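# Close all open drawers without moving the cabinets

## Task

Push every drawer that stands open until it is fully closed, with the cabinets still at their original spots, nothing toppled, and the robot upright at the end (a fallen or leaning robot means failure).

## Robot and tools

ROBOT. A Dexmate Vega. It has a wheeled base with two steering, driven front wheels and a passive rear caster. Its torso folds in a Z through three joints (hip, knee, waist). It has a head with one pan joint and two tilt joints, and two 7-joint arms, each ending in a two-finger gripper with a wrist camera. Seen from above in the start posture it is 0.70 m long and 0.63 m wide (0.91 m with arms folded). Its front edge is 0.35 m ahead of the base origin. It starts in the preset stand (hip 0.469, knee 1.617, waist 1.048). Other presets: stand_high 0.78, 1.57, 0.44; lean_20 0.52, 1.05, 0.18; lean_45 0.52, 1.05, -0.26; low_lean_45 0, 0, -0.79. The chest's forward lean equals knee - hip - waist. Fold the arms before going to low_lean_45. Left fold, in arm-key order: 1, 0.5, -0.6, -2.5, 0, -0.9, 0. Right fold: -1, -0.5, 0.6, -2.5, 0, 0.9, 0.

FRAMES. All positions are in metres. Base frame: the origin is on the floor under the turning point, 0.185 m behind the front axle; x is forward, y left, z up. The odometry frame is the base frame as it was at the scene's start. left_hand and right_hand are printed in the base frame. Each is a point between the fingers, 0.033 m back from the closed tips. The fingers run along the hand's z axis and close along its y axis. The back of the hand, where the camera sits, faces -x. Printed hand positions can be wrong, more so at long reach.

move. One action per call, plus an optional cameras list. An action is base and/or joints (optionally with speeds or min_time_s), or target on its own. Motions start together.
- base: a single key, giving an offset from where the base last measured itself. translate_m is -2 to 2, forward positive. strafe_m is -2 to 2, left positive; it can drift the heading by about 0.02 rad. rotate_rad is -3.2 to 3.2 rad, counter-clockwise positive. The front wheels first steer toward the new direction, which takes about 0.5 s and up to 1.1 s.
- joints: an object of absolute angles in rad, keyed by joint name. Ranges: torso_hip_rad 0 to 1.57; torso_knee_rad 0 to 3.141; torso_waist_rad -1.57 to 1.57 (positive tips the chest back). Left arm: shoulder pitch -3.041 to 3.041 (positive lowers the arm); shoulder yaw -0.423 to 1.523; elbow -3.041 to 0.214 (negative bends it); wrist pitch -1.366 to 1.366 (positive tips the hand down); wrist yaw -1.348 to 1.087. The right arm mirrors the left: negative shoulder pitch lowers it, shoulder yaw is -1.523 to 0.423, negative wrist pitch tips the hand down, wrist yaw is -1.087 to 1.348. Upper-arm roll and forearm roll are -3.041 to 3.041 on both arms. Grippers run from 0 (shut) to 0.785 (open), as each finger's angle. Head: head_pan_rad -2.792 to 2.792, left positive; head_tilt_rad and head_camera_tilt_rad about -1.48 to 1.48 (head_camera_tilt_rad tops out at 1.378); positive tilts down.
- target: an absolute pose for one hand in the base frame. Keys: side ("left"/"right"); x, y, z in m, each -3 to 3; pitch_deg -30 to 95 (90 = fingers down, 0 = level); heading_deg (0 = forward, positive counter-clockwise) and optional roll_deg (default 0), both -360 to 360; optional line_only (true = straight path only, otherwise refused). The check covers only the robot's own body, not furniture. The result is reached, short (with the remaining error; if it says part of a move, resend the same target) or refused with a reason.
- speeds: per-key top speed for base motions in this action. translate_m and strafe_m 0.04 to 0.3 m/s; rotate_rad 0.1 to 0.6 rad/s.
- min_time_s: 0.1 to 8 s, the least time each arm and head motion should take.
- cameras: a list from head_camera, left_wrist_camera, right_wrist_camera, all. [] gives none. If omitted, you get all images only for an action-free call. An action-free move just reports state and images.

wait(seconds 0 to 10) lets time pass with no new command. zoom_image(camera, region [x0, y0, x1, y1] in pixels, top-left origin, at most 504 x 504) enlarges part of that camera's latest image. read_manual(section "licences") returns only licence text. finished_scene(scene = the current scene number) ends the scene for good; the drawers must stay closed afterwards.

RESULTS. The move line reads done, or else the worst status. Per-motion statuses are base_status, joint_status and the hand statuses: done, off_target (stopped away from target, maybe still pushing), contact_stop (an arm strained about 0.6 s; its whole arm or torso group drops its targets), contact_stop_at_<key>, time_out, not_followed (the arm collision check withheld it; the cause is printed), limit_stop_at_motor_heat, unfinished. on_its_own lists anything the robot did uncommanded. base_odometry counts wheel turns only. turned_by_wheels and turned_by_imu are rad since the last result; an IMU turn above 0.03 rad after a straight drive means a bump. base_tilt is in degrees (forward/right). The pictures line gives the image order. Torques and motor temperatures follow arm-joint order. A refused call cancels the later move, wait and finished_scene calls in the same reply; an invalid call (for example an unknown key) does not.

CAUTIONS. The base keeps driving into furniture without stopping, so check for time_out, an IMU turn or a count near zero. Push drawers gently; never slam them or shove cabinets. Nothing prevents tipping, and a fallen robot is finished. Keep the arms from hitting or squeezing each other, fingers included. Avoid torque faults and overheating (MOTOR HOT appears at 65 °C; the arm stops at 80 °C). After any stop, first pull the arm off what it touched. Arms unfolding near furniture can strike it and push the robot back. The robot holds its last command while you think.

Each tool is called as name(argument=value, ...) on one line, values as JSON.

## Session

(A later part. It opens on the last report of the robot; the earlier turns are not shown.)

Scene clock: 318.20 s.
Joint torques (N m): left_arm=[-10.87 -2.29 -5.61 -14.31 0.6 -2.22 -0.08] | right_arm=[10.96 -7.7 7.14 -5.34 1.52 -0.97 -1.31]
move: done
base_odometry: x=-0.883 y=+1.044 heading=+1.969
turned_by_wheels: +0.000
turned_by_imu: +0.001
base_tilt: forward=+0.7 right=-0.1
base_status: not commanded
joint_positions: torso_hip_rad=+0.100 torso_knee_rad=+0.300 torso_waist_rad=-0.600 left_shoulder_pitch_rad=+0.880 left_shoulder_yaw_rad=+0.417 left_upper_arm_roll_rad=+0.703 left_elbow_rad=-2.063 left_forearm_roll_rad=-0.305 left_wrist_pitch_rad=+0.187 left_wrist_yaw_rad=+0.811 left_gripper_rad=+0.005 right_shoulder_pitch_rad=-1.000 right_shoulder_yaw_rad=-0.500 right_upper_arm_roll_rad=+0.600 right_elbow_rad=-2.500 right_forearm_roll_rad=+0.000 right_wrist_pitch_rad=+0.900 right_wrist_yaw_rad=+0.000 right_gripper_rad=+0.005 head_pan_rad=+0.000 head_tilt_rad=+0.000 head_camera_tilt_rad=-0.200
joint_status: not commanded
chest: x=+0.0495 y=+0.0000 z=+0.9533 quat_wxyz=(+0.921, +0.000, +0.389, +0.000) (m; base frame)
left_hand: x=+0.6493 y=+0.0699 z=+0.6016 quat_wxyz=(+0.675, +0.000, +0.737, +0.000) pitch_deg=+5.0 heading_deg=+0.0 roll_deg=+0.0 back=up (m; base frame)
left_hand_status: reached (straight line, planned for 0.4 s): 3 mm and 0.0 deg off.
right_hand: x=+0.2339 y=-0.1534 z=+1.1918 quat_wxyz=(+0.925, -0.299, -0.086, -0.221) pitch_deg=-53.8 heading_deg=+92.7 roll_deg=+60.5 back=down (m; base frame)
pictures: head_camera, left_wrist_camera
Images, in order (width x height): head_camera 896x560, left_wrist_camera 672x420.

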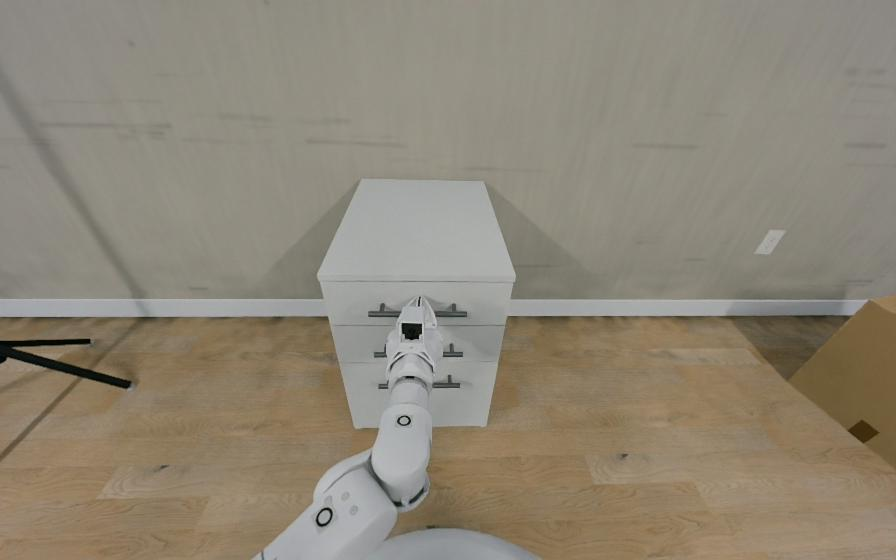

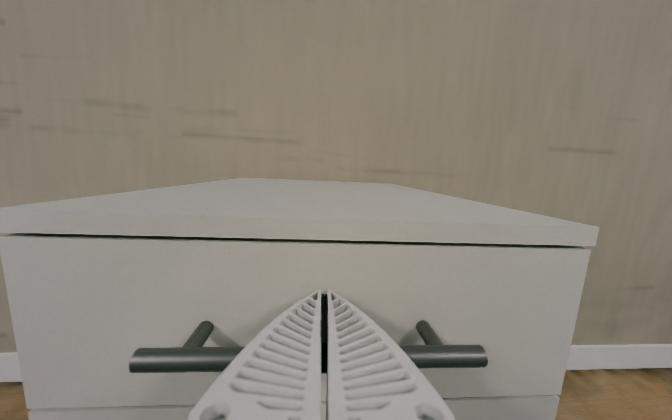

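move(target={"side":"left","x":0.664,"y":0.07,"z":0.602,"pitch_deg":5,"heading_deg":0,"line_only":true}, cameras=["left_wrist_camera"])

zoom_image(camera="left_wrist_camera", region=[400, 180, 672, 420])

Scene clock: 322.13 s.
Joint torques (N m): left_arm=[-18.62 -2.47 -18.76 -11.48 1.46 -3.09 1.59] | right_arm=[11.2 -6.99 6.97 -5.79 1.45 -0.64 -1.19]
move: done
base_odometry: x=-0.883 y=+1.044 heading=+1.969
turned_by_wheels: +0.000
turned_by_imu: +0.001
base_tilt: forward=+0.7 right=+0.0
base_status: not commanded
joint_positions: torso_hip_rad=+0.100 torso_knee_rad=+0.300 torso_waist_rad=-0.600 left_shoulder_pitch_rad=+0.853 left_shoulder_yaw_rad=+0.404 left_upper_arm_roll_rad=+0.698 left_elbow_rad=-2.033 left_forearm_roll_rad=-0.316 left_wrist_pitch_rad=+0.190 left_wrist_yaw_rad=+0.798 left_gripper_rad=+0.005 right_shoulder_pitch_rad=-1.000 right_shoulder_yaw_rad=-0.500 right_upper_arm_roll_rad=+0.600 right_elbow_rad=-2.500 right_forearm_roll_rad=+0.000 right_wrist_pitch_rad=+0.900 right_wrist_yaw_rad=+0.000 right_gripper_rad=+0.005 head_pan_rad=+0.000 head_tilt_rad=+0.000 head_camera_tilt_rad=-0.200
joint_status: not commanded
chest: x=+0.0495 y=+0.0000 z=+0.9533 quat_wxyz=(+0.921, +0.000, +0.389, +0.000) (m; base frame)
left_hand: x=+0.6611 y=+0.0693 z=+0.6011 quat_wxyz=(+0.675, +0.001, +0.738, +0.000) pitch_deg=+5.1 heading_deg=-0.1 roll_deg=+0.0 back=up (m; base frame)
left_hand_status: reached (straight line, planned for 0.4 s): 3 mm and 0.1 deg off.
right_hand: x=+0.2339 y=-0.1534 z=+1.1918 quat_wxyz=(+0.925, -0.299, -0.086, -0.221) pitch_deg=-53.8 heading_deg=+92.7 roll_deg=+60.5 back=down (m; base frame)
pictures: left_wrist_camera
Images, in order (width x height): left_wrist_camera 672x420.

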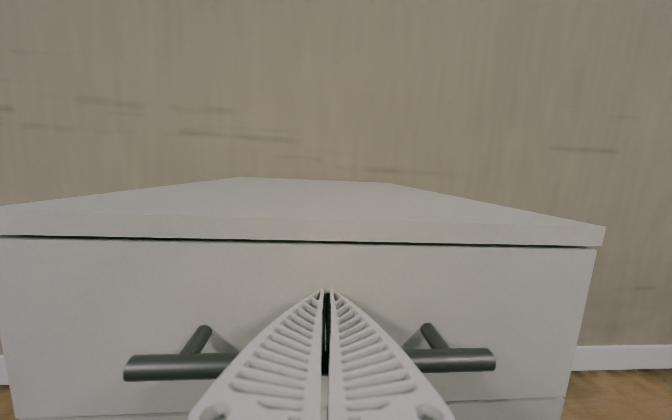

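Scaled by 1.853 from the camera's 672x420 image, which has a finer 960x600 frame.

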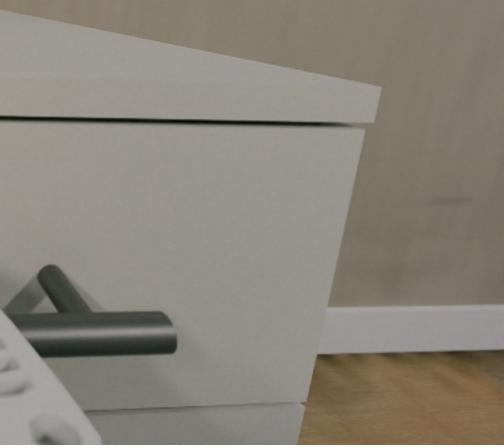

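move(target={"side":"left","x":0.676,"y":0.07,"z":0.602,"pitch_deg":5,"heading_deg":0,"line_only":true}, cameras=["left_wrist_camera"])

Scene clock: 326.63 s.
Joint torques (N m): left_arm=[-29.22 -5.63 -29.64 -11.28 1.98 -2.14 0.36] | right_arm=[10.99 -7.79 6.9 -5.95 1.59 -1.52 -1.19]
move: done
base_odometry: x=-0.883 y=+1.044 heading=+1.969
turned_by_wheels: +0.000
turned_by_imu: +0.001
base_tilt: forward=+0.6 right=-0.1
base_status: not commanded
joint_positions: torso_hip_rad=+0.100 torso_knee_rad=+0.300 torso_waist_rad=-0.600 left_shoulder_pitch_rad=+0.825 left_shoulder_yaw_rad=+0.390 left_upper_arm_roll_rad=+0.692 left_elbow_rad=-2.001 left_forearm_roll_rad=-0.326 left_wrist_pitch_rad=+0.191 left_wrist_yaw_rad=+0.785 left_gripper_rad=+0.005 right_shoulder_pitch_rad=-1.000 right_shoulder_yaw_rad=-0.500 right_upper_arm_roll_rad=+0.600 right_elbow_rad=-2.500 right_forearm_roll_rad=+0.000 right_wrist_pitch_rad=+0.900 right_wrist_yaw_rad=+0.000 right_gripper_rad=+0.005 head_pan_rad=+0.000 head_tilt_rad=+0.000 head_camera_tilt_rad=-0.200
joint_status: not commanded
chest: x=+0.0495 y=+0.0000 z=+0.9533 quat_wxyz=(+0.921, +0.000, +0.389, +0.000) (m; base frame)
left_hand: x=+0.6729 y=+0.0690 z=+0.6007 quat_wxyz=(+0.675, +0.001, +0.738, -0.001) pitch_deg=+5.1 heading_deg=-0.1 roll_deg=+0.0 back=up (m; base frame)
left_hand_status: reached (straight line, planned for 0.4 s): 4 mm and 0.2 deg off.
right_hand: x=+0.2339 y=-0.1534 z=+1.1919 quat_wxyz=(+0.925, -0.299, -0.086, -0.221) pitch_deg=-53.8 heading_deg=+92.7 roll_deg=+60.5 back=down (m; base frame)
pictures: left_wrist_camera
Images, in order (width x height): left_wrist_camera 672x420.

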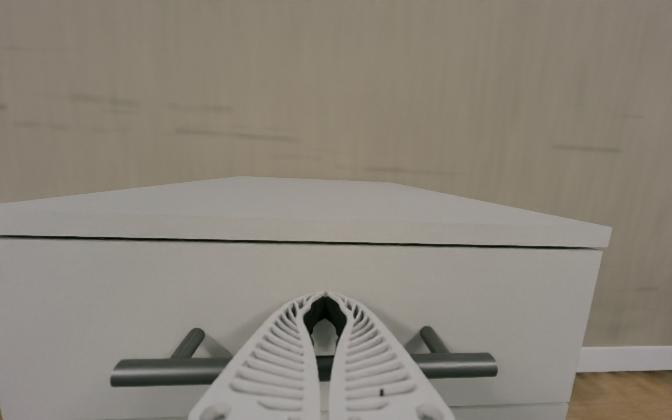

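move(target={"side":"left","x":0.63,"y":0.07,"z":0.602,"pitch_deg":5,"heading_deg":0,"line_only":true})

finished_scene(scene=2)

Scene clock: 336.57 s.
Joint torques (N m): left_arm=[-3.46 -1.59 -1.56 -13.56 0.71 -2.44 0.32] | right_arm=[10.93 -6.79 7.09 -5.62 1.47 -1.09 -1.32]
move: done
base_odometry: x=-0.883 y=+1.044 heading=+1.969
turned_by_wheels: +0.000
turned_by_imu: +0.001
base_tilt: forward=+0.7 right=+0.0
base_status: not commanded
joint_positions: torso_hip_rad=+0.100 torso_knee_rad=+0.300 torso_waist_rad=-0.600 left_shoulder_pitch_rad=+0.919 left_shoulder_yaw_rad=+0.436 left_upper_arm_roll_rad=+0.712 left_elbow_rad=-2.102 left_forearm_roll_rad=-0.288 left_wrist_pitch_rad=+0.183 left_wrist_yaw_rad=+0.829 left_gripper_rad=+0.005 right_shoulder_pitch_rad=-1.000 right_shoulder_yaw_rad=-0.500 right_upper_arm_roll_rad=+0.600 right_elbow_rad=-2.500 right_forearm_roll_rad=+0.000 right_wrist_pitch_rad=+0.900 right_wrist_yaw_rad=+0.000 right_gripper_rad=+0.005 head_pan_rad=+0.000 head_tilt_rad=+0.000 head_camera_tilt_rad=-0.200
joint_status: not commanded
chest: x=+0.0495 y=+0.0000 z=+0.9533 quat_wxyz=(+0.921, +0.000, +0.389, +0.000) (m; base frame)
left_hand: x=+0.6325 y=+0.0700 z=+0.6017 quat_wxyz=(+0.675, +0.000, +0.737, +0.000) pitch_deg=+5.0 heading_deg=+0.0 roll_deg=+0.0 back=up (m; base frame)
left_hand_status: reached (straight line, planned for 0.7 s): 2 mm and 0.0 deg off.
right_hand: x=+0.2339 y=-0.1534 z=+1.1919 quat_wxyz=(+0.925, -0.299, -0.086, -0.221) pitch_deg=-53.8 heading_deg=+92.7 roll_deg=+60.4 back=down (m; base frame)
pictures: none

The scene is finished: the task was done.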